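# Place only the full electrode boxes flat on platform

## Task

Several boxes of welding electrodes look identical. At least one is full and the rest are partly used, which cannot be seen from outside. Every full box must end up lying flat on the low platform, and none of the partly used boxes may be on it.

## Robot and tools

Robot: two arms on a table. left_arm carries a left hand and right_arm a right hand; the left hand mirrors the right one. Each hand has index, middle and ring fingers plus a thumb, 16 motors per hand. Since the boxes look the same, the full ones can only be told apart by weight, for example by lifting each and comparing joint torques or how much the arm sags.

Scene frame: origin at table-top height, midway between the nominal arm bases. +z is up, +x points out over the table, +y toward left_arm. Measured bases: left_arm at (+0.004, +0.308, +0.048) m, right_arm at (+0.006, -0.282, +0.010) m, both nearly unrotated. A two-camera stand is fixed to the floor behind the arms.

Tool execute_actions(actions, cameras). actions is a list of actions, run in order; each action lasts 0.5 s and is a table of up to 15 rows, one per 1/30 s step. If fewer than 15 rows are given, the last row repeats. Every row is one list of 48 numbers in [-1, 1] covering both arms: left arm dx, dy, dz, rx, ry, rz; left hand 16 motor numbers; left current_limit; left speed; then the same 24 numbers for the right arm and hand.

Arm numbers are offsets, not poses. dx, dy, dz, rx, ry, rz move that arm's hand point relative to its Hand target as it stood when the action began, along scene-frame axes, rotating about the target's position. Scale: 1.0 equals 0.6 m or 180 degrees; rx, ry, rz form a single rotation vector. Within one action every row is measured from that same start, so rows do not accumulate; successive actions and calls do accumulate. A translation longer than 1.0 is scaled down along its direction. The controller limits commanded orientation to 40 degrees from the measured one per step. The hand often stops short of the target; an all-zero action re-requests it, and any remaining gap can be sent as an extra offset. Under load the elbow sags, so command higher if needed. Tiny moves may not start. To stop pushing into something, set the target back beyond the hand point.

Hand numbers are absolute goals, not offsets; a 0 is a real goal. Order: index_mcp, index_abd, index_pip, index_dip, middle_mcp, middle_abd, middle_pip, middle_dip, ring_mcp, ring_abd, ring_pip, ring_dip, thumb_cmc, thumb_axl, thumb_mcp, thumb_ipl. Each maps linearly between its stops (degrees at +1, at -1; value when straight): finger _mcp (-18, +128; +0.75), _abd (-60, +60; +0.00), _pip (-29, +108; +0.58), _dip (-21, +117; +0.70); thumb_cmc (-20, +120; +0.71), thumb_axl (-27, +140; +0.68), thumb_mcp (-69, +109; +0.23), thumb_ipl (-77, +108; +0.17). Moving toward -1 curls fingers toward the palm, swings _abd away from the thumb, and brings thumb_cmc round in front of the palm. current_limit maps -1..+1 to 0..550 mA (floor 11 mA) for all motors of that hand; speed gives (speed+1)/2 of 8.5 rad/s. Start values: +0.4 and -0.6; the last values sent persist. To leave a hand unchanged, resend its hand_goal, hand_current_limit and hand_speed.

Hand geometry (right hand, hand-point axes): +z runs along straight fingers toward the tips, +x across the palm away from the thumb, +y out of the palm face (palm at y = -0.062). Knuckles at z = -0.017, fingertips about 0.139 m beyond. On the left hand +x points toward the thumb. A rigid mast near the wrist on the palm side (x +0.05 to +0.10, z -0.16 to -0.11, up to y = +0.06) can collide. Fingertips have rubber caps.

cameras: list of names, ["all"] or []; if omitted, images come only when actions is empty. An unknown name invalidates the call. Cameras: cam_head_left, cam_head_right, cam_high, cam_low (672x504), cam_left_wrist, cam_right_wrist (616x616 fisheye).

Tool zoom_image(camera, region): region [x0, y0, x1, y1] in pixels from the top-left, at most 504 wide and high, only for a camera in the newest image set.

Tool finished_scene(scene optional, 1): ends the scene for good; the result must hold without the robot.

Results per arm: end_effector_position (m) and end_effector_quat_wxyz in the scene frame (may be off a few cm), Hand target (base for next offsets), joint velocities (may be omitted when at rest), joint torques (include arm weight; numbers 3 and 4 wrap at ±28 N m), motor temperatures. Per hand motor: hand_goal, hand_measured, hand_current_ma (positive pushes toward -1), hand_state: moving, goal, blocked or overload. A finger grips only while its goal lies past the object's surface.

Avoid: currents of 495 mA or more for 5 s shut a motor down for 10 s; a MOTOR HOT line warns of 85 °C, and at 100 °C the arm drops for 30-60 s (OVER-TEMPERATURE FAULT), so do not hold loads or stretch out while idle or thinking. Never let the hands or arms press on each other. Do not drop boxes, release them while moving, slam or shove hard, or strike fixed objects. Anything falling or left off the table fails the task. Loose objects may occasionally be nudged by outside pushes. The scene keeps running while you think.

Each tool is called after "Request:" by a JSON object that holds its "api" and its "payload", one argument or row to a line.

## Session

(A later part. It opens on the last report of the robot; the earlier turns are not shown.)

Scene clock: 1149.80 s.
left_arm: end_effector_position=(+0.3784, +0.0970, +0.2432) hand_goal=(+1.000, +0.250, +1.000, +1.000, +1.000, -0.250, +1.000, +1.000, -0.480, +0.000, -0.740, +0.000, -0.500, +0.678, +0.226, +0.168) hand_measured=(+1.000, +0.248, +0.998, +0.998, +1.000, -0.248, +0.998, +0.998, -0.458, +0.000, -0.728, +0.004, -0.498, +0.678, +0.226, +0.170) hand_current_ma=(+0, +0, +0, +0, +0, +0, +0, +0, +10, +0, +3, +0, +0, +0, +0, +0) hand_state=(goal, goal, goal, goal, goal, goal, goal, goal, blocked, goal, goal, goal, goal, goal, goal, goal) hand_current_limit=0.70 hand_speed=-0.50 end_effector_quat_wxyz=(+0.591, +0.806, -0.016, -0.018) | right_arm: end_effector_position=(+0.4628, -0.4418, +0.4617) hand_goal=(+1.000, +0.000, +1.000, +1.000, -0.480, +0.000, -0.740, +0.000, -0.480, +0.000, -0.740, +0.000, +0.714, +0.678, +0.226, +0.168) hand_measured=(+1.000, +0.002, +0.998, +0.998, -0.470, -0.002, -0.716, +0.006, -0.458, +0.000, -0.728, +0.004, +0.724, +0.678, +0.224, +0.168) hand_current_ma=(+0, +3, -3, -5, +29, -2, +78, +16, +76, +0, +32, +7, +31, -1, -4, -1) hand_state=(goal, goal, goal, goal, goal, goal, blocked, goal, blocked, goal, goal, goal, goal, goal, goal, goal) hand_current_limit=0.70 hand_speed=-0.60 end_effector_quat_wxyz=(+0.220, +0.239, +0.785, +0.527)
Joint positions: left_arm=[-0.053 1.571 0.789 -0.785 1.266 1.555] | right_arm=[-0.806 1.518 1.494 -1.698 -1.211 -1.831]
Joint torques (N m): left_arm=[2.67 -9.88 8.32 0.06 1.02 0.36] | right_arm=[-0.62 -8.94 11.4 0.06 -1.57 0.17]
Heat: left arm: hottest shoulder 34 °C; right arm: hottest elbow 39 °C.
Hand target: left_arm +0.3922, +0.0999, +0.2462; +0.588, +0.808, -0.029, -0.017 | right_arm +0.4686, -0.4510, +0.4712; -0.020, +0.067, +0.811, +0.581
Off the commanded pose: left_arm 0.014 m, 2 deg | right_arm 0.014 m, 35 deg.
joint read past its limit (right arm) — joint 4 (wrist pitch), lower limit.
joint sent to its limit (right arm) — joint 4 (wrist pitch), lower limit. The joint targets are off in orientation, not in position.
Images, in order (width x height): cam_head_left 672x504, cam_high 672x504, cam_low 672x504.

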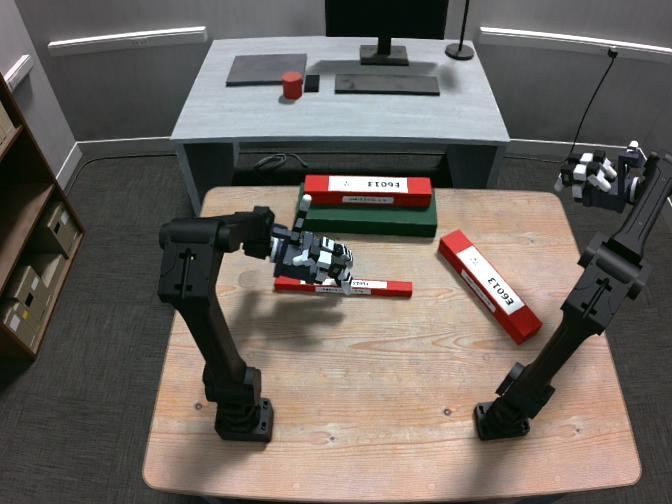

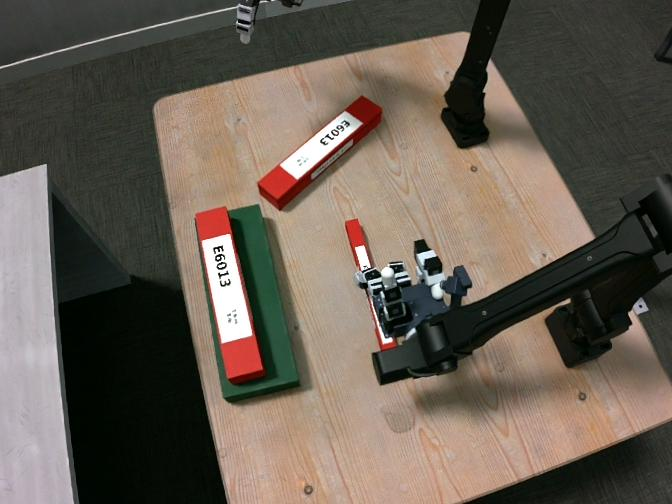

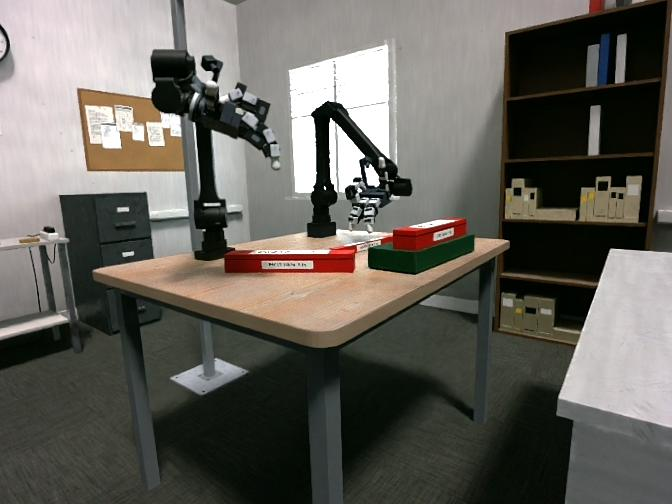

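Request:
{"api": "execute_actions", "payload": {
  "actions": [
    [[0.02,0,-0.035,0,0,0,1,0.25,1,1,1,-0.25,1,1,-0.48,0,-0.74,0,-0.5,0.678,0.226,0.168,0.7,-0.5,0,0,0,0,0,0,1,0,1,1,-0.48,0,-0.74,0,-0.48,0,-0.74,0,0.714,0.678,0.226,0.168,0.7,-0.6]]
  ],
  "cameras": ["cam_head_left","cam_high","cam_low"]
}}

Scene clock: 1152.10 s.
left_arm: end_effector_position=(+0.3913, +0.0973, +0.2210) hand_goal=(+1.000, +0.250, +1.000, +1.000, +1.000, -0.250, +1.000, +1.000, -0.480, +0.000, -0.740, +0.000, -0.500, +0.678, +0.226, +0.168) hand_measured=(+1.000, +0.248, +0.998, +0.998, +1.000, -0.248, +0.998, +0.998, -0.458, +0.000, -0.728, +0.004, -0.498, +0.678, +0.226, +0.170) hand_current_ma=(+0, +0, +0, +0, +0, +0, +0, +0, +10, +0, +3, +0, +0, +0, +0, +0) hand_state=(goal, goal, goal, goal, goal, goal, goal, goal, blocked, goal, goal, goal, goal, goal, goal, goal) hand_current_limit=0.70 hand_speed=-0.50 end_effector_quat_wxyz=(+0.588, +0.808, -0.022, -0.028) | right_arm: end_effector_position=(+0.4628, -0.4418, +0.4617) hand_goal=(+1.000, +0.000, +1.000, +1.000, -0.480, +0.000, -0.740, +0.000, -0.480, +0.000, -0.740, +0.000, +0.714, +0.678, +0.226, +0.168) hand_measured=(+1.000, +0.002, +0.998, +0.998, -0.470, -0.002, -0.716, +0.006, -0.458, +0.000, -0.728, +0.004, +0.724, +0.678, +0.224, +0.168) hand_current_ma=(+0, +3, -3, -5, +29, -2, +78, +16, +76, +0, +32, +7, +31, -1, -4, -1) hand_state=(goal, goal, goal, goal, goal, goal, blocked, goal, blocked, goal, goal, goal, goal, goal, goal, goal) hand_current_limit=0.70 hand_speed=-0.60 end_effector_quat_wxyz=(+0.220, +0.239, +0.785, +0.527)
Joint positions: left_arm=[-0.049 1.669 0.839 -0.826 1.258 1.64] | right_arm=[-0.806 1.518 1.494 -1.698 -1.211 -1.831]
Joint torques (N m): left_arm=[2.61 -11.22 7.88 -0.08 1.04 0.37] | right_arm=[-0.62 -8.88 11.37 0.05 -1.57 0.18]
Heat: left arm: hottest shoulder 34 °C; right arm: hottest elbow 39 °C.
Hand target: left_arm +0.4041, +0.1000, +0.2252; +0.588, +0.808, -0.029, -0.017 | right_arm +0.4686, -0.4510, +0.4712; -0.020, +0.067, +0.811, +0.581
Off the commanded pose: left_arm 0.014 m, 1 deg | right_arm 0.014 m, 35 deg.
joint read past its limit (right arm) — joint 4 (wrist pitch), lower limit.
joint sent to its limit (right arm) — joint 4 (wrist pitch), lower limit. The joint targets are off in orientation, not in position.
Images, in order (width x height): cam_head_left 672x504, cam_high 672x504, cam_low 672x504.

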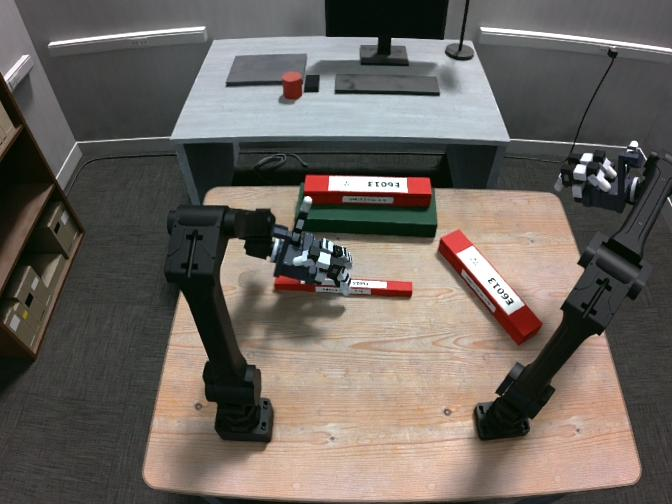

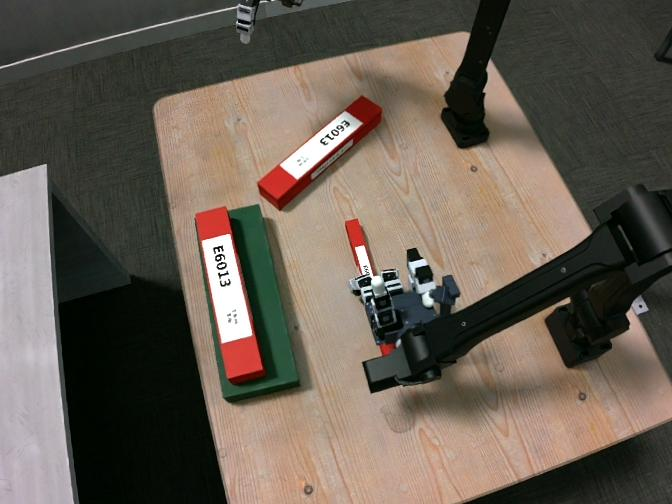

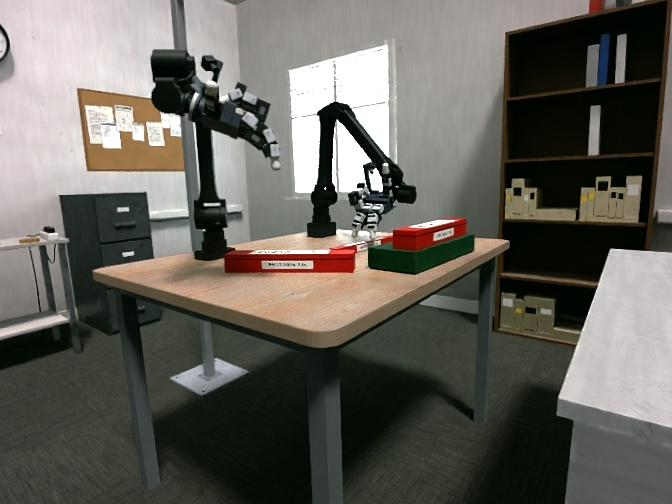

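Request:
{"api": "execute_actions", "payload": {
  "actions": [
    [[0,0,-0.035,0,0,0,1,0.25,1,1,1,-0.25,1,1,-0.48,0,-0.74,0,-0.5,0.678,0.226,0.168,0.7,-0.5,0,0,0,0,0,0,1,0,1,1,-0.48,0,-0.74,0,-0.48,0,-0.74,0,0.714,0.678,0.226,0.168,0.7,-0.6]],
    [[0,0,-0.02,0,0,0,1,0.25,1,1,1,-0.25,1,1,-0.48,0,-0.74,0,-0.5,0.678,0.226,0.168,0.7,-0.5,0,0,0,0,0,0,1,0,1,1,-0.48,0,-0.74,0,-0.48,0,-0.74,0,0.714,0.678,0.226,0.168,0.7,-0.6]]
  ],
  "cameras": ["cam_head_left","cam_high"]
}}

Request:
{"api": "zoom_image", "payload": {
  "camera": "cam_head_left",
  "region": [250, 190, 430, 320]
}}

Request:
{"api": "zoom_image", "payload": {
  "camera": "cam_high",
  "region": [310, 200, 490, 380]
}}

Scene clock: 1153.83 s.
left_arm: end_effector_position=(+0.3959, +0.0970, +0.1942) hand_goal=(+1.000, +0.250, +1.000, +1.000, +1.000, -0.250, +1.000, +1.000, -0.480, +0.000, -0.740, +0.000, -0.500, +0.678, +0.226, +0.168) hand_measured=(+1.000, +0.248, +0.998, +0.998, +1.000, -0.248, +0.998, +0.998, -0.458, +0.000, -0.728, +0.004, -0.498, +0.678, +0.226, +0.170) hand_current_ma=(+0, +0, +0, +0, +0, +0, +0, +0, +10, +0, +3, +0, +0, +0, +0, +0) hand_state=(goal, goal, goal, goal, goal, goal, goal, goal, blocked, goal, goal, goal, goal, goal, goal, goal) hand_current_limit=0.70 hand_speed=-0.50 end_effector_quat_wxyz=(+0.588, +0.808, -0.024, -0.027) | right_arm: end_effector_position=(+0.4628, -0.4418, +0.4617) hand_goal=(+1.000, +0.000, +1.000, +1.000, -0.480, +0.000, -0.740, +0.000, -0.480, +0.000, -0.740, +0.000, +0.714, +0.678, +0.226, +0.168) hand_measured=(+1.000, +0.002, +0.998, +0.998, -0.470, -0.002, -0.716, +0.006, -0.458, +0.000, -0.728, +0.004, +0.724, +0.678, +0.224, +0.168) hand_current_ma=(+0, +3, -3, -5, +29, -2, +78, +16, +76, +0, +32, +7, +31, -1, -4, -1) hand_state=(goal, goal, goal, goal, goal, goal, blocked, goal, blocked, goal, goal, goal, goal, goal, goal, goal) hand_current_limit=0.70 hand_speed=-0.60 end_effector_quat_wxyz=(+0.220, +0.239, +0.785, +0.527)
Joint positions: left_arm=[-0.049 1.742 0.839 -0.757 1.258 1.649] | right_arm=[-0.806 1.518 1.494 -1.698 -1.211 -1.831]
Joint velocities: left_arm=[0.015 -0.005 0.007 0.002 -0.154 -0.022] | right_arm=[within noise]
Joint torques (N m): left_arm=[2.43 -11.46 6.27 0.62 1.06 0.34] | right_arm=[-0.67 -8.94 11.38 0.05 -1.57 0.18]
Heat: left arm: hottest shoulder 34 °C; right arm: hottest elbow 39 °C.
Hand target: left_arm +0.4041, +0.1000, +0.1922; +0.588, +0.808, -0.029, -0.017 | right_arm +0.4686, -0.4510, +0.4712; -0.020, +0.067, +0.811, +0.581
Off the commanded pose: left_arm 0.009 m, 1 deg | right_arm 0.014 m, 35 deg.
joint read past its limit (right arm) — joint 4 (wrist pitch), lower limit.
joint sent to its limit (right arm) — joint 4 (wrist pitch), lower limit. The joint targets are off in orientation, not in position.
Images, in order (width x height): cam_head_left 672x504, cam_high 672x504.

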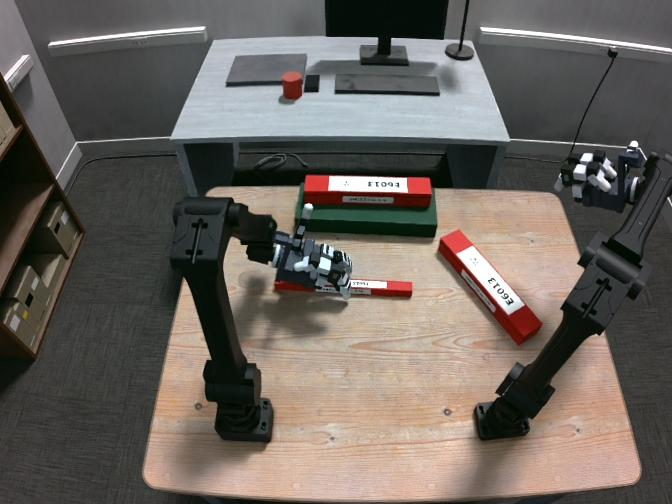

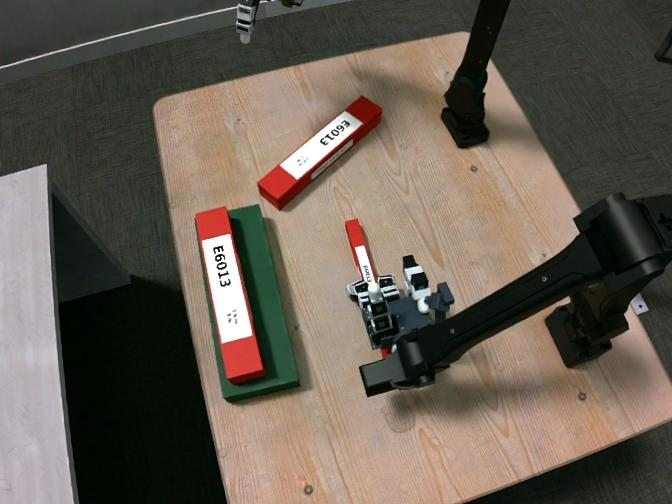

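Scaled by 2.800.

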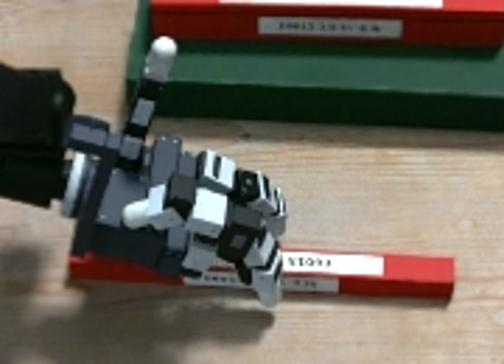

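Scaled by 2.800.

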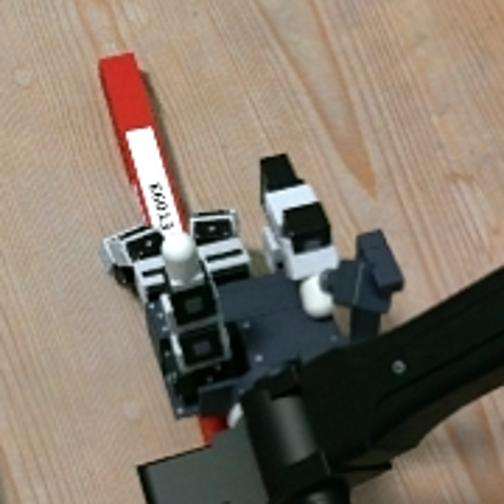

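Request:
{"api": "execute_actions", "payload": {
  "actions": [
    [[-0.008,0.008,-0.012,0,0,0,1,0.25,1,1,1,-0.25,1,1,-0.48,0,-0.74,0,-0.5,0.678,0.226,0.168,0.7,-0.5,0,0,0,0,0,0,1,0,1,1,-0.48,0,-0.74,0,-0.48,0,-0.74,0,0.714,0.678,0.226,0.168,0.7,-0.6]],
    [[0,0,0,0,0,0,1,-0.1,1,1,1,0.1,1,1,-0.48,0,-0.74,0,-0.5,0.678,0.226,0.168,0.78,-0.6,0,0,0,0,0,0,1,0,1,1,-0.48,0,-0.74,0,-0.48,0,-0.74,0,0.714,0.678,0.226,0.168,0.7,-0.6]]
  ]
}}

Request:
{"api": "execute_actions", "payload": {
  "actions": [
    [[0,0,0,0,0,0,1,-0.4,1,1,1,0.1,1,1,-0.48,0,-0.74,0,-0.5,0.678,0.226,0.168,0.78,-0.6,0,0,0,0,0,0,1,0,1,1,-0.48,0,-0.74,0,-0.48,0,-0.74,0,0.714,0.678,0.226,0.168,0.7,-0.6]]
  ],
  "cameras": ["cam_head_left","cam_high"]
}}

Request:
{"api": "zoom_image", "payload": {
  "camera": "cam_head_left",
  "region": [250, 190, 430, 320]
}}

Scene clock: 1155.67 s.
left_arm: end_effector_position=(+0.3951, +0.1013, +0.1907) hand_goal=(+1.000, -0.100, +1.000, +1.000, +1.000, +0.100, +1.000, +1.000, -0.480, +0.000, -0.740, +0.000, -0.500, +0.678, +0.226, +0.168) hand_measured=(+1.000, +0.002, +1.000, +0.998, +1.000, -0.032, +0.998, +0.998, -0.458, +0.000, -0.728, +0.004, -0.498, +0.678, +0.226, +0.170) hand_current_ma=(+0, +127, +0, +0, +0, -206, +0, +0, +10, +0, +3, +0, +0, +0, +0, +0) hand_state=(goal, blocked, goal, goal, goal, blocked, goal, goal, blocked, goal, goal, goal, goal, goal, goal, goal) hand_current_limit=0.78 hand_speed=-0.60 end_effector_quat_wxyz=(+0.588, +0.808, -0.031, -0.018) | right_arm: end_effector_position=(+0.4628, -0.4418, +0.4617) hand_goal=(+1.000, +0.000, +1.000, +1.000, -0.480, +0.000, -0.740, +0.000, -0.480, +0.000, -0.740, +0.000, +0.714, +0.678, +0.226, +0.168) hand_measured=(+1.000, +0.002, +0.998, +0.998, -0.470, -0.002, -0.716, +0.006, -0.458, +0.000, -0.728, +0.004, +0.724, +0.678, +0.224, +0.168) hand_current_ma=(+0, +3, -3, -5, +29, -2, +78, +16, +76, +0, +32, +7, +31, -1, -4, -1) hand_state=(goal, goal, goal, goal, goal, goal, blocked, goal, blocked, goal, goal, goal, goal, goal, goal, goal) hand_current_limit=0.70 hand_speed=-0.60 end_effector_quat_wxyz=(+0.220, +0.239, +0.785, +0.527)
Joint positions: left_arm=[-0.038 1.753 0.839 -0.758 1.257 1.686] | right_arm=[-0.806 1.518 1.494 -1.698 -1.211 -1.831]
Joint torques (N m): left_arm=[2.67 -11.46 5.39 0.2 1.04 0.34] | right_arm=[-0.62 -9 11.38 0.06 -1.57 0.17]
Heat: left arm: hottest shoulder 34 °C; right arm: hottest elbow 39 °C.
Hand target: left_arm +0.3994, +0.1048, +0.1850; +0.588, +0.808, -0.029, -0.017 | right_arm +0.4686, -0.4510, +0.4712; -0.020, +0.067, +0.811, +0.581
Off the commanded pose: left_arm 0.008 m, 0 deg | right_arm 0.014 m, 35 deg.
joint read past its limit (right arm) — joint 4 (wrist pitch), lower limit.
joint sent to its limit (right arm) — joint 4 (wrist pitch), lower limit. The joint targets are off in orientation, not in position.

Scene clock: 1156.37 s.
left_arm: end_effector_position=(+0.3951, +0.1013, +0.1907) hand_goal=(+1.000, -0.400, +1.000, +1.000, +1.000, +0.100, +1.000, +1.000, -0.480, +0.000, -0.740, +0.000, -0.500, +0.678, +0.226, +0.168) hand_measured=(+1.000, -0.006, +1.000, +0.998, +1.000, -0.032, +0.998, +0.998, -0.458, +0.000, -0.728, +0.004, -0.498, +0.678, +0.226, +0.170) hand_current_ma=(+0, +490, +0, +0, +0, -206, +0, +0, +10, +0, +3, +0, +0, +0, +0, +0) hand_state=(goal, blocked, goal, goal, goal, blocked, goal, goal, blocked, goal, goal, goal, goal, goal, goal, goal) hand_current_limit=0.78 hand_speed=-0.60 end_effector_quat_wxyz=(+0.588, +0.808, -0.032, -0.018) | right_arm: end_effector_position=(+0.4628, -0.4418, +0.4617) hand_goal=(+1.000, +0.000, +1.000, +1.000, -0.480, +0.000, -0.740, +0.000, -0.480, +0.000, -0.740, +0.000, +0.714, +0.678, +0.226, +0.168) hand_measured=(+1.000, +0.002, +0.998, +0.998, -0.470, -0.002, -0.716, +0.006, -0.458, +0.000, -0.728, +0.004, +0.724, +0.678, +0.224, +0.168) hand_current_ma=(+0, +3, -3, -5, +29, -2, +78, +16, +76, +0, +32, +7, +31, -1, -4, -1) hand_state=(goal, goal, goal, goal, goal, goal, blocked, goal, blocked, goal, goal, goal, goal, goal, goal, goal) hand_current_limit=0.70 hand_speed=-0.60 end_effector_quat_wxyz=(+0.220, +0.239, +0.785, +0.527)
Joint positions: left_arm=[-0.038 1.753 0.839 -0.758 1.257 1.686] | right_arm=[-0.806 1.518 1.494 -1.698 -1.211 -1.831]
Joint torques (N m): left_arm=[2.55 -11.46 5.37 0.18 1.05 0.34] | right_arm=[-0.62 -8.94 11.38 0.08 -1.57 0.17]
Heat: left arm: hottest shoulder 34 °C; right arm: hottest elbow 39 °C.
Hand target: left_arm +0.3993, +0.1048, +0.1850; +0.588, +0.808, -0.029, -0.017 | right_arm +0.4686, -0.4510, +0.4712; -0.020, +0.067, +0.811, +0.581
Off the commanded pose: left_arm 0.008 m, 0 deg | right_arm 0.014 m, 35 deg.
joint read past its limit (right arm) — joint 4 (wrist pitch), lower limit.
joint sent to its limit (right arm) — joint 4 (wrist pitch), lower limit. The joint targets are off in orientation, not in position.
Images, in order (width x height): cam_head_left 672x504, cam_high 672x504.

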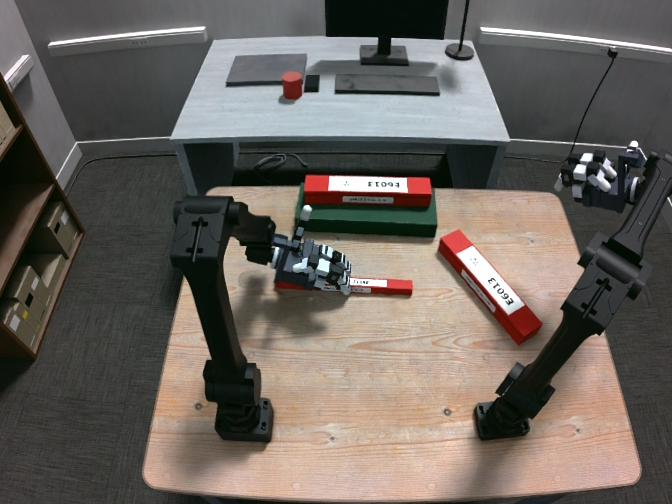

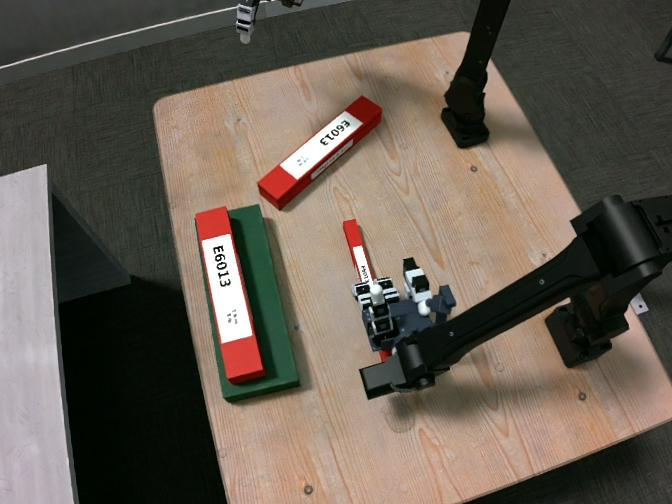

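Scaled by 2.800.

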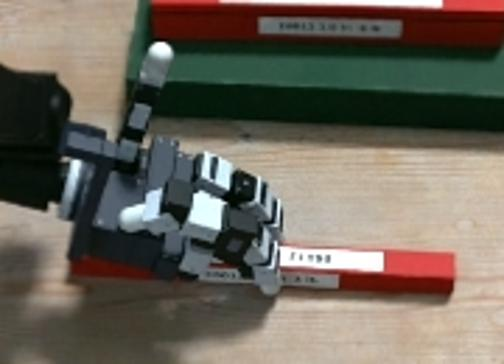

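Request:
{"api": "execute_actions", "payload": {
  "actions": [
    [[0,0,0,0,0,0,1,0.15,1,1,1,-0.15,1,1,-0.48,0,-0.74,0,-0.5,0.678,0.226,0.168,0.7,-0.5,0,0,0,0,0,0,1,0,1,1,-0.48,0,-0.74,0,-0.48,0,-0.74,0,0.714,0.678,0.226,0.168,0.7,-0.6]],
    [[-0.003,0,-0.012,0,0,0,1,0.15,1,1,1,-0.15,1,1,-0.48,0,-0.74,0,-0.5,0.678,0.226,0.168,0.7,-0.5,0,0,0,0,0,0,1,0,1,1,-0.48,0,-0.74,0,-0.48,0,-0.74,0,0.714,0.678,0.226,0.168,0.7,-0.6]],
    [[0,0,0,0,0,0,1,-0.1,1,1,1,0.1,1,1,-0.48,0,-0.74,0,-0.5,0.678,0.226,0.168,0.78,-0.6,0,0,0,0,0,0,1,0,1,1,-0.48,0,-0.74,0,-0.48,0,-0.74,0,0.714,0.678,0.226,0.168,0.7,-0.6]],
    [[0,0,0,0,0,0,1,-0.4,1,1,1,0.1,1,1,-0.48,0,-0.74,0,-0.5,0.678,0.226,0.168,0.78,-0.6,0,0,0,0,0,0,1,0,1,1,-0.48,0,-0.74,0,-0.48,0,-0.74,0,0.714,0.678,0.226,0.168,0.7,-0.6]]
  ]
}}

Scene clock: 1159.43 s.
left_arm: end_effector_position=(+0.3955, +0.1012, +0.1849) hand_goal=(+1.000, -0.400, +1.000, +1.000, +1.000, +0.100, +1.000, +1.000, -0.480, +0.000, -0.740, +0.000, -0.500, +0.678, +0.226, +0.168) hand_measured=(+1.000, +0.002, +1.000, +0.998, +1.000, -0.026, +0.998, +0.998, -0.458, +0.000, -0.728, +0.004, -0.498, +0.678, +0.226, +0.170) hand_current_ma=(+0, +490, +0, +0, +0, -192, +0, +0, +10, +0, +3, +0, +0, +0, +0, +0) hand_state=(goal, blocked, goal, goal, goal, blocked, goal, goal, blocked, goal, goal, goal, goal, goal, goal, goal) hand_current_limit=0.78 hand_speed=-0.60 end_effector_quat_wxyz=(+0.588, +0.808, -0.032, -0.018) | right_arm: end_effector_position=(+0.4628, -0.4418, +0.4617) hand_goal=(+1.000, +0.000, +1.000, +1.000, -0.480, +0.000, -0.740, +0.000, -0.480, +0.000, -0.740, +0.000, +0.714, +0.678, +0.226, +0.168) hand_measured=(+1.000, +0.002, +0.998, +0.998, -0.470, -0.002, -0.716, +0.006, -0.458, +0.000, -0.728, +0.004, +0.724, +0.678, +0.224, +0.168) hand_current_ma=(+0, +3, -3, -5, +29, -2, +78, +16, +76, +0, +32, +7, +31, -1, -4, -1) hand_state=(goal, goal, goal, goal, goal, goal, blocked, goal, blocked, goal, goal, goal, goal, goal, goal, goal) hand_current_limit=0.70 hand_speed=-0.60 end_effector_quat_wxyz=(+0.220, +0.239, +0.785, +0.527)
Joint positions: left_arm=[-0.038 1.768 0.839 -0.745 1.256 1.688] | right_arm=[-0.806 1.518 1.494 -1.698 -1.211 -1.831]
Joint torques (N m): left_arm=[2.55 -11.46 4.74 0.55 1.04 0.32] | right_arm=[-0.62 -8.94 11.4 0.06 -1.56 0.18]
Heat: left arm: hottest shoulder 34 °C; right arm: hottest elbow 39 °C.
Hand target: left_arm +0.3976, +0.1048, +0.1779; +0.588, +0.808, -0.029, -0.017 | right_arm +0.4686, -0.4510, +0.4712; -0.020, +0.067, +0.811, +0.581
Off the commanded pose: left_arm 0.008 m, 0 deg | right_arm 0.014 m, 35 deg.
joint read past its limit (right arm) — joint 4 (wrist pitch), lower limit.
joint sent to its limit (right arm) — joint 4 (wrist pitch), lower limit. The joint targets are off in orientation, not in position.

Request:
{"api": "execute_actions", "payload": {
  "actions": [
    [[0,0,0.02,-0.006,0,0,1,-0.4,1,1,1,0.1,1,1,-0.48,0,-0.74,0,-0.5,0.678,0.226,0.168,0.78,-0.6,0,0,0,0,0,0,1,0,1,1,-0.48,0,-0.74,0,-0.48,0,-0.74,0,0.714,0.678,0.226,0.168,0.7,-0.6]],
    [[0,0,0.02,-0.006,0,0,1,-0.4,1,1,1,0.1,1,1,-0.48,0,-0.74,0,-0.5,0.678,0.226,0.168,0.78,-0.6,0,0,0,0,0,0,1,0,1,1,-0.48,0,-0.74,0,-0.48,0,-0.74,0,0.714,0.678,0.226,0.168,0.7,-0.6]],
    [[0,0,0.02,-0.006,0,0,1,-0.4,1,1,1,0.1,1,1,-0.48,0,-0.74,0,-0.5,0.678,0.226,0.168,0.78,-0.6,0,0,0,0,0,0,1,0,1,1,-0.48,0,-0.74,0,-0.48,0,-0.74,0,0.714,0.678,0.226,0.168,0.7,-0.6]],
    [[0,0,0.02,-0.006,0,0,1,-0.4,1,1,1,0.1,1,1,-0.48,0,-0.74,0,-0.5,0.678,0.226,0.168,0.78,-0.6,0,0,0,0,0,0,1,0,1,1,-0.48,0,-0.74,0,-0.48,0,-0.74,0,0.714,0.678,0.226,0.168,0.7,-0.6]],
    [[0,0,0.02,-0.006,0,0,1,-0.4,1,1,1,0.1,1,1,-0.48,0,-0.74,0,-0.5,0.678,0.226,0.168,0.78,-0.6,0,0,0,0,0,0,1,0,1,1,-0.48,0,-0.74,0,-0.48,0,-0.74,0,0.714,0.678,0.226,0.168,0.7,-0.6]]
  ],
  "cameras": ["cam_head_left","cam_high","cam_low"]
}}

Request:
{"api": "zoom_image", "payload": {
  "camera": "cam_low",
  "region": [300, 150, 480, 280]
}}

Scene clock: 1163.13 s.
left_arm: end_effector_position=(+0.3924, +0.1037, +0.2086) hand_goal=(+1.000, -0.400, +1.000, +1.000, +1.000, +0.100, +1.000, +1.000, -0.480, +0.000, -0.740, +0.000, -0.500, +0.678, +0.226, +0.168) hand_measured=(+1.000, +0.002, +1.000, +0.998, +1.000, -0.026, +1.000, +1.000, -0.458, +0.000, -0.728, +0.004, -0.498, +0.678, +0.226, +0.170) hand_current_ma=(+0, +489, +0, +0, +0, -192, +0, +0, +10, +0, +3, +0, +0, +0, +0, +0) hand_state=(goal, blocked, goal, goal, goal, blocked, goal, goal, blocked, goal, goal, goal, goal, goal, goal, goal) hand_current_limit=0.78 hand_speed=-0.60 end_effector_quat_wxyz=(+0.614, +0.788, -0.006, -0.046) | right_arm: end_effector_position=(+0.4628, -0.4418, +0.4617) hand_goal=(+1.000, +0.000, +1.000, +1.000, -0.480, +0.000, -0.740, +0.000, -0.480, +0.000, -0.740, +0.000, +0.714, +0.678, +0.226, +0.168) hand_measured=(+1.000, +0.002, +0.998, +0.998, -0.470, -0.002, -0.716, +0.006, -0.458, +0.000, -0.728, +0.004, +0.724, +0.678, +0.224, +0.168) hand_current_ma=(+0, +3, -3, -5, +29, -2, +78, +16, +76, +0, +32, +7, +31, -1, -4, -1) hand_state=(goal, goal, goal, goal, goal, goal, blocked, goal, blocked, goal, goal, goal, goal, goal, goal, goal) hand_current_limit=0.70 hand_speed=-0.60 end_effector_quat_wxyz=(+0.220, +0.239, +0.785, +0.527)
Joint positions: left_arm=[-0.038 1.737 0.838 -0.851 1.324 1.688] | right_arm=[-0.806 1.518 1.494 -1.698 -1.211 -1.831]
Joint torques (N m): left_arm=[1.73 -16.09 6.5 -0.25 2.24 0.43] | right_arm=[-0.62 -8.88 11.38 0.06 -1.57 0.17]
Heat: left arm: hottest wrist yaw 35 °C; right arm: hottest elbow 39 °C.
Hand target: left_arm +0.3976, +0.1048, +0.2378; +0.625, +0.780, -0.029, -0.016 | right_arm +0.4686, -0.4510, +0.4712; -0.020, +0.067, +0.811, +0.581
Off the commanded pose: left_arm 0.030 m, 5 deg | right_arm 0.014 m, 35 deg.
joint read past its limit (right arm) — joint 4 (wrist pitch), lower limit.
joint sent to its limit (right arm) — joint 4 (wrist pitch), lower limit. The joint targets are off in orientation, not in position.
Images, in order (width x height): cam_head_left 672x504, cam_high 672x504, cam_low 672x504.

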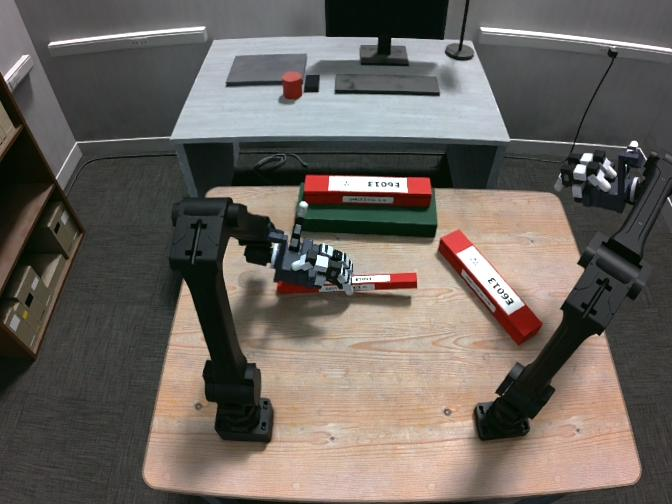

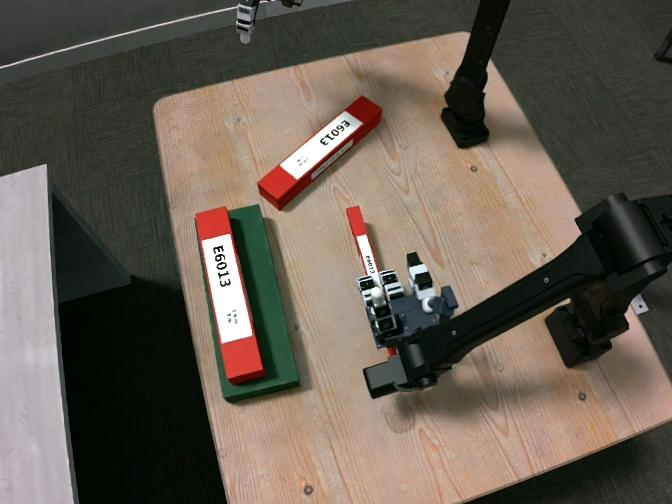

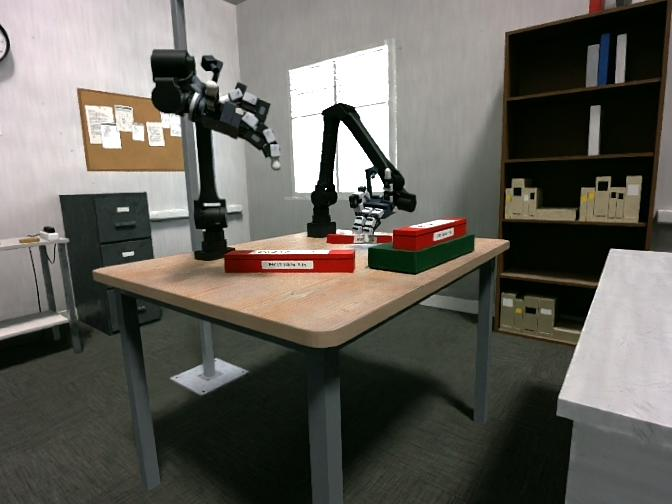

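Scaled by 2.800.

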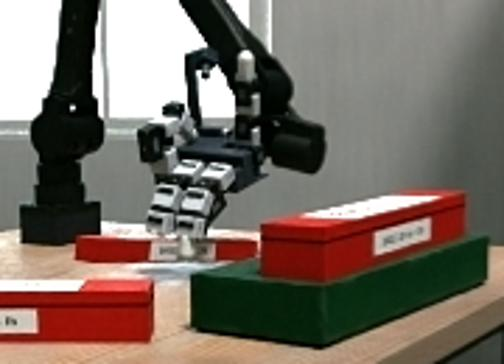

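Request:
{"api": "execute_actions", "payload": {
  "actions": [
    [[0,0,0.025,0.01,0,0,1,-0.4,1,1,1,0.1,1,1,-0.48,0,-0.74,0,-0.5,0.678,0.226,0.168,0.78,-0.6,0,0,0,0,0,0,1,0,1,1,-0.48,0,-0.74,0,-0.48,0,-0.74,0,0.714,0.678,0.226,0.168,0.7,-0.6]],
    [[0,0,0.025,0.01,0,0,1,-0.4,1,1,1,0.1,1,1,-0.48,0,-0.74,0,-0.5,0.678,0.226,0.168,0.78,-0.6,0,0,0,0,0,0,1,0,1,1,-0.48,0,-0.74,0,-0.48,0,-0.74,0,0.714,0.678,0.226,0.168,0.7,-0.6]],
    [[0,0,0.025,0,0,0,1,-0.4,1,1,1,0.1,1,1,-0.48,0,-0.74,0,-0.5,0.678,0.226,0.168,0.78,-0.6,0,0,0,0,0,0,1,0,1,1,-0.48,0,-0.74,0,-0.48,0,-0.74,0,0.714,0.678,0.226,0.168,0.7,-0.6]],
    [[0,0,0.025,0,0,0,1,-0.4,1,1,1,0.1,1,1,-0.48,0,-0.74,0,-0.5,0.678,0.226,0.168,0.78,-0.6,0,0,0,0,0,0,1,0,1,1,-0.48,0,-0.74,0,-0.48,0,-0.74,0,0.714,0.678,0.226,0.168,0.7,-0.6]],
    [[0,0,0.025,0,0,0,1,-0.4,1,1,1,0.1,1,1,-0.48,0,-0.74,0,-0.5,0.678,0.226,0.168,0.78,-0.6,0,0,0,0,0,0,1,0,1,1,-0.48,0,-0.74,0,-0.48,0,-0.74,0,0.714,0.678,0.226,0.168,0.7,-0.6]]
  ],
  "cameras": ["cam_head_left","cam_low"]
}}

Request:
{"api": "zoom_image", "payload": {
  "camera": "cam_low",
  "region": [300, 150, 480, 280]
}}

Request:
{"api": "zoom_image", "payload": {
  "camera": "cam_head_left",
  "region": [250, 160, 450, 320]
}}

Scene clock: 1166.83 s.
left_arm: end_effector_position=(+0.3840, +0.1019, +0.2740) hand_goal=(+1.000, -0.400, +1.000, +1.000, +1.000, +0.100, +1.000, +1.000, -0.480, +0.000, -0.740, +0.000, -0.500, +0.678, +0.226, +0.168) hand_measured=(+1.000, +0.000, +1.000, +0.998, +1.000, -0.026, +1.000, +1.000, -0.458, +0.000, -0.728, +0.004, -0.498, +0.678, +0.226, +0.170) hand_current_ma=(+0, +489, +0, +0, +0, -192, +0, +0, +10, +0, +3, +0, +0, +0, +0, +0) hand_state=(goal, blocked, goal, goal, goal, blocked, goal, goal, blocked, goal, goal, goal, goal, goal, goal, goal) hand_current_limit=0.78 hand_speed=-0.60 end_effector_quat_wxyz=(+0.590, +0.805, +0.000, -0.060) | right_arm: end_effector_position=(+0.4628, -0.4418, +0.4617) hand_goal=(+1.000, +0.000, +1.000, +1.000, -0.480, +0.000, -0.740, +0.000, -0.480, +0.000, -0.740, +0.000, +0.714, +0.678, +0.226, +0.168) hand_measured=(+1.000, +0.002, +0.998, +0.998, -0.470, -0.002, -0.716, +0.006, -0.458, +0.000, -0.728, +0.004, +0.724, +0.678, +0.224, +0.168) hand_current_ma=(+0, +3, -3, -5, +29, -2, +78, +16, +76, +0, +32, +7, +31, -1, -4, -1) hand_state=(goal, goal, goal, goal, goal, goal, blocked, goal, blocked, goal, goal, goal, goal, goal, goal, goal) hand_current_limit=0.70 hand_speed=-0.60 end_effector_quat_wxyz=(+0.220, +0.239, +0.785, +0.527)
Joint positions: left_arm=[-0.038 1.562 0.885 -1.102 1.264 1.688] | right_arm=[-0.806 1.518 1.494 -1.698 -1.211 -1.831]
Joint torques (N m): left_arm=[2.43 -14.74 10.28 -0.4 2.03 0.41] | right_arm=[-0.67 -8.94 11.38 0.05 -1.57 0.18]
Heat: left arm: hottest wrist yaw 35 °C; right arm: hottest elbow 39 °C.
Hand target: left_arm +0.3975, +0.1048, +0.3127; +0.601, +0.799, -0.029, -0.017 | right_arm +0.4686, -0.4510, +0.4712; -0.020, +0.067, +0.811, +0.581
Off the commanded pose: left_arm 0.041 m, 6 deg | right_arm 0.014 m, 35 deg.
joint read past its limit (right arm) — joint 4 (wrist pitch), lower limit.
joint sent to its limit (right arm) — joint 4 (wrist pitch), lower limit. The joint targets are off in orientation, not in position.
Images, in order (width x height): cam_head_left 672x504, cam_low 672x504.

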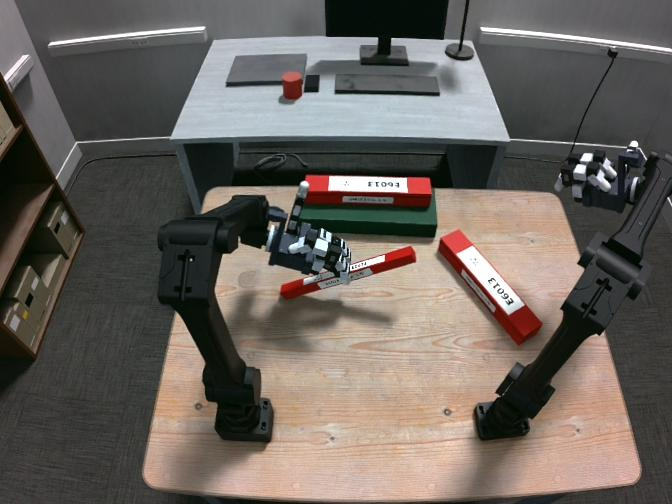

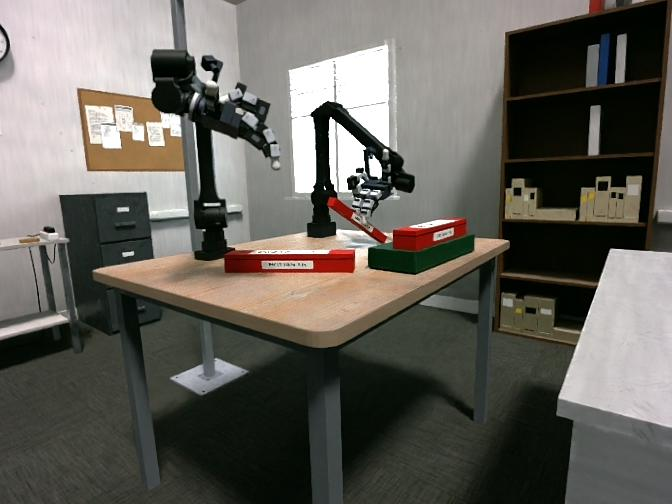

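Scaled by 2.800.

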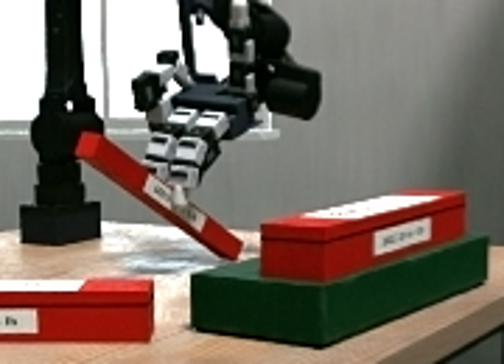

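Scaled by 2.520.

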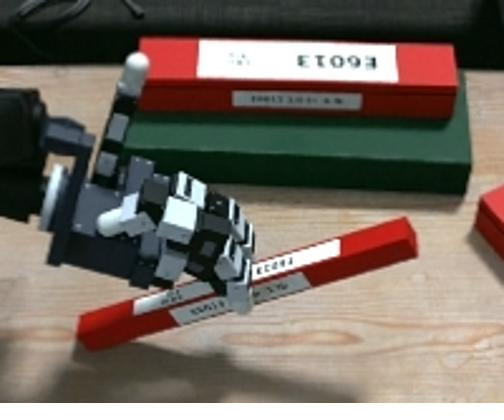

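Request:
{"api": "execute_actions", "payload": {
  "actions": [
    [[0,0,-0.04,0,0,0,1,-0.4,1,1,1,0.1,1,1,-0.48,0,-0.74,0,-0.5,0.678,0.226,0.168,0.78,-0.6,0,0,0,0,0,0,1,0,1,1,-0.48,0,-0.74,0,-0.48,0,-0.74,0,0.714,0.678,0.226,0.168,0.7,-0.6]],
    [[0,0,-0.04,0,0,0,1,-0.4,1,1,1,0.1,1,1,-0.48,0,-0.74,0,-0.5,0.678,0.226,0.168,0.78,-0.6,0,0,0,0,0,0,1,0,1,1,-0.48,0,-0.74,0,-0.48,0,-0.74,0,0.714,0.678,0.226,0.168,0.7,-0.6]],
    [[0,0,-0.03,0,0,0,1,-0.4,1,1,1,0.1,1,1,-0.48,0,-0.74,0,-0.5,0.678,0.226,0.168,0.78,-0.6,0,0,0,0,0,0,1,0,1,1,-0.48,0,-0.74,0,-0.48,0,-0.74,0,0.714,0.678,0.226,0.168,0.7,-0.6]],
    [[0,0,-0.03,0,0,0,1,-0.4,1,1,1,0.1,1,1,-0.48,0,-0.74,0,-0.5,0.678,0.226,0.168,0.78,-0.6,0,0,0,0,0,0,1,0,1,1,-0.48,0,-0.74,0,-0.48,0,-0.74,0,0.714,0.678,0.226,0.168,0.7,-0.6]]
  ],
  "cameras": ["cam_head_left","cam_low"]
}}

Request:
{"api": "zoom_image", "payload": {
  "camera": "cam_low",
  "region": [300, 150, 480, 280]
}}

Scene clock: 1170.20 s.
left_arm: end_effector_position=(+0.3929, +0.1015, +0.2183) hand_goal=(+1.000, -0.400, +1.000, +1.000, +1.000, +0.100, +1.000, +1.000, -0.480, +0.000, -0.740, +0.000, -0.500, +0.678, +0.226, +0.168) hand_measured=(+1.000, -0.002, +1.000, +1.000, +1.000, -0.026, +1.000, +1.000, -0.458, +0.000, -0.728, +0.004, -0.498, +0.678, +0.226, +0.170) hand_current_ma=(+0, +490, +0, +0, +0, -192, +0, +0, +10, +0, +3, +0, +0, +0, +0, +0) hand_state=(goal, blocked, goal, goal, goal, blocked, goal, goal, blocked, goal, goal, goal, goal, goal, goal, goal) hand_current_limit=0.78 hand_speed=-0.60 end_effector_quat_wxyz=(+0.590, +0.806, -0.020, -0.034) | right_arm: end_effector_position=(+0.4628, -0.4418, +0.4617) hand_goal=(+1.000, +0.000, +1.000, +1.000, -0.480, +0.000, -0.740, +0.000, -0.480, +0.000, -0.740, +0.000, +0.714, +0.678, +0.226, +0.168) hand_measured=(+1.000, +0.002, +0.998, +0.998, -0.470, -0.002, -0.716, +0.006, -0.458, +0.000, -0.728, +0.004, +0.724, +0.678, +0.224, +0.168) hand_current_ma=(+0, +3, -3, -5, +29, -2, +78, +16, +76, +0, +32, +7, +31, -1, -4, -1) hand_state=(goal, goal, goal, goal, goal, goal, blocked, goal, blocked, goal, goal, goal, goal, goal, goal, goal) hand_current_limit=0.70 hand_speed=-0.60 end_effector_quat_wxyz=(+0.220, +0.239, +0.785, +0.527)
Joint positions: left_arm=[-0.038 1.69 0.854 -0.879 1.262 1.689] | right_arm=[-0.806 1.518 1.494 -1.698 -1.211 -1.831]
Joint torques (N m): left_arm=[2.37 -12.92 5.96 0.53 2.15 0.38] | right_arm=[-0.62 -8.94 11.38 0.06 -1.57 0.18]
Heat: left arm: hottest wrist yaw 36 °C; right arm: hottest elbow 39 °C.
Hand target: left_arm +0.3976, +0.1048, +0.2289; +0.601, +0.799, -0.029, -0.017 | right_arm +0.4686, -0.4510, +0.4712; -0.020, +0.067, +0.811, +0.581
Off the commanded pose: left_arm 0.012 m, 3 deg | right_arm 0.014 m, 35 deg.
joint read past its limit (right arm) — joint 4 (wrist pitch), lower limit.
joint sent to its limit (right arm) — joint 4 (wrist pitch), lower limit. The joint targets are off in orientation, not in position.
Images, in order (width x height): cam_head_left 672x504, cam_low 672x504.

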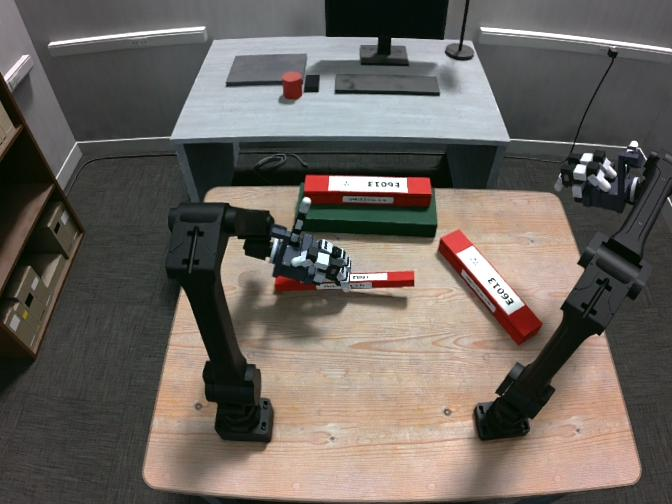

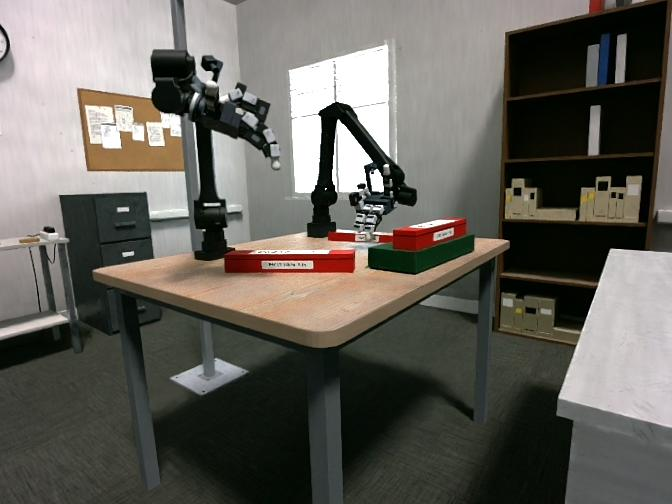

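Scaled by 2.800.

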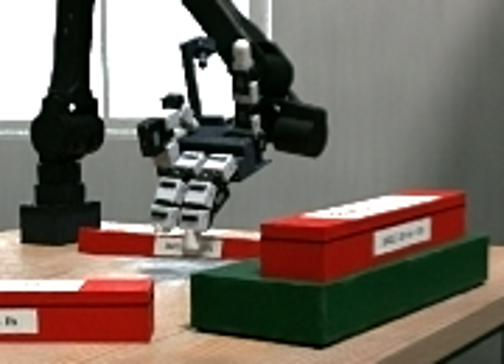

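Request:
{"api": "execute_actions", "payload": {
  "actions": [
    [[0,0,-0.025,0,0,0,1,-0.4,1,1,1,0.1,1,1,-0.48,0,-0.74,0,-0.5,0.678,0.226,0.168,0.78,-0.6,0,0,0,0,0,0,1,0,1,1,-0.48,0,-0.74,0,-0.48,0,-0.74,0,0.714,0.678,0.226,0.168,0.7,-0.6]],
    [[0,0,-0.025,0,0,0,1,-0.4,1,1,1,0.1,1,1,-0.48,0,-0.74,0,-0.5,0.678,0.226,0.168,0.78,-0.6,0,0,0,0,0,0,1,0,1,1,-0.48,0,-0.74,0,-0.48,0,-0.74,0,0.714,0.678,0.226,0.168,0.7,-0.6]],
    [[0,0,-0.02,0.01,0,0,1,-0.4,1,1,1,0.1,1,1,-0.48,0,-0.74,0,-0.5,0.678,0.226,0.168,0.78,-0.6,0,0,0,0,0,0,1,0,1,1,-0.48,0,-0.74,0,-0.48,0,-0.74,0,0.714,0.678,0.226,0.168,0.7,-0.6]]
  ],
  "cameras": ["cam_head_left","cam_low"]
}}

Request:
{"api": "zoom_image", "payload": {
  "camera": "cam_low",
  "region": [300, 150, 480, 280]
}}

Scene clock: 1172.57 s.
left_arm: end_effector_position=(+0.3940, +0.1013, +0.1894) hand_goal=(+1.000, -0.400, +1.000, +1.000, +1.000, +0.100, +1.000, +1.000, -0.480, +0.000, -0.740, +0.000, -0.500, +0.678, +0.226, +0.168) hand_measured=(+1.000, -0.004, +1.000, +1.000, +1.000, -0.026, +1.000, +1.000, -0.458, +0.000, -0.728, +0.004, -0.498, +0.678, +0.226, +0.170) hand_current_ma=(+0, +489, +0, +0, +0, -192, +0, +0, +10, +0, +3, +0, +0, +0, +0, +0) hand_state=(goal, blocked, goal, goal, goal, blocked, goal, goal, blocked, goal, goal, goal, goal, goal, goal, goal) hand_current_limit=0.78 hand_speed=-0.60 end_effector_quat_wxyz=(+0.589, +0.807, -0.026, -0.027) | right_arm: end_effector_position=(+0.4628, -0.4418, +0.4617) hand_goal=(+1.000, +0.000, +1.000, +1.000, -0.480, +0.000, -0.740, +0.000, -0.480, +0.000, -0.740, +0.000, +0.714, +0.678, +0.226, +0.168) hand_measured=(+1.000, +0.002, +0.998, +0.998, -0.470, -0.002, -0.716, +0.006, -0.458, +0.000, -0.728, +0.004, +0.724, +0.678, +0.224, +0.168) hand_current_ma=(+0, +3, -3, -5, +29, -2, +78, +16, +76, +0, +32, +7, +31, -1, -4, -1) hand_state=(goal, goal, goal, goal, goal, goal, blocked, goal, blocked, goal, goal, goal, goal, goal, goal, goal) hand_current_limit=0.70 hand_speed=-0.60 end_effector_quat_wxyz=(+0.220, +0.239, +0.785, +0.527)
Joint positions: left_arm=[-0.038 1.757 0.839 -0.778 1.258 1.689] | right_arm=[-0.806 1.518 1.494 -1.698 -1.211 -1.831]
Joint torques (N m): left_arm=[2.55 -12.22 5.09 0.79 0.98 0.33] | right_arm=[-0.62 -8.94 11.38 0.05 -1.57 0.18]
Heat: left arm: hottest wrist yaw 36 °C; right arm: hottest elbow 39 °C.
Hand target: left_arm +0.3976, +0.1048, +0.1869; +0.588, +0.808, -0.029, -0.017 | right_arm +0.4686, -0.4510, +0.4712; -0.020, +0.067, +0.811, +0.581
Off the commanded pose: left_arm 0.006 m, 1 deg | right_arm 0.014 m, 35 deg.
joint read past its limit (right arm) — joint 4 (wrist pitch), lower limit.
joint sent to its limit (right arm) — joint 4 (wrist pitch), lower limit. The joint targets are off in orientation, not in position.
Images, in order (width x height): cam_head_left 672x504, cam_low 672x504.

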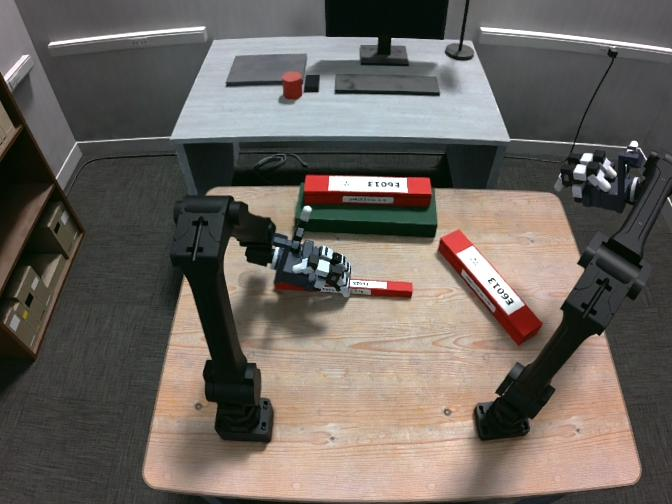

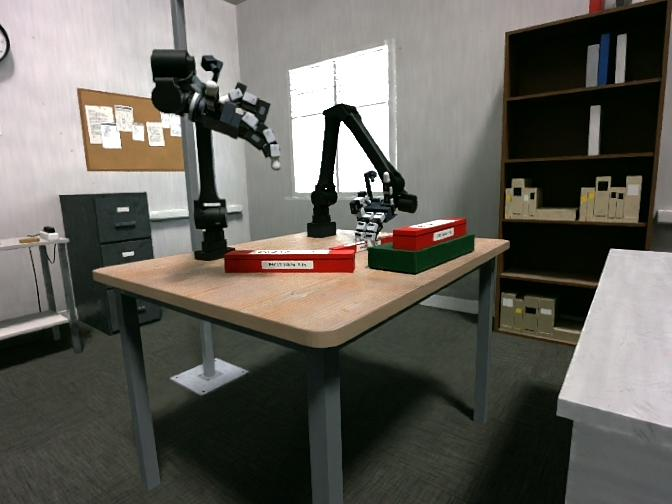

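Scaled by 2.800.

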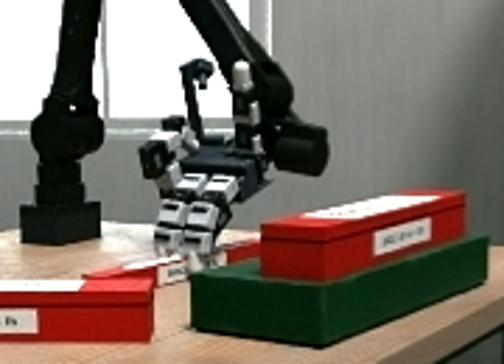

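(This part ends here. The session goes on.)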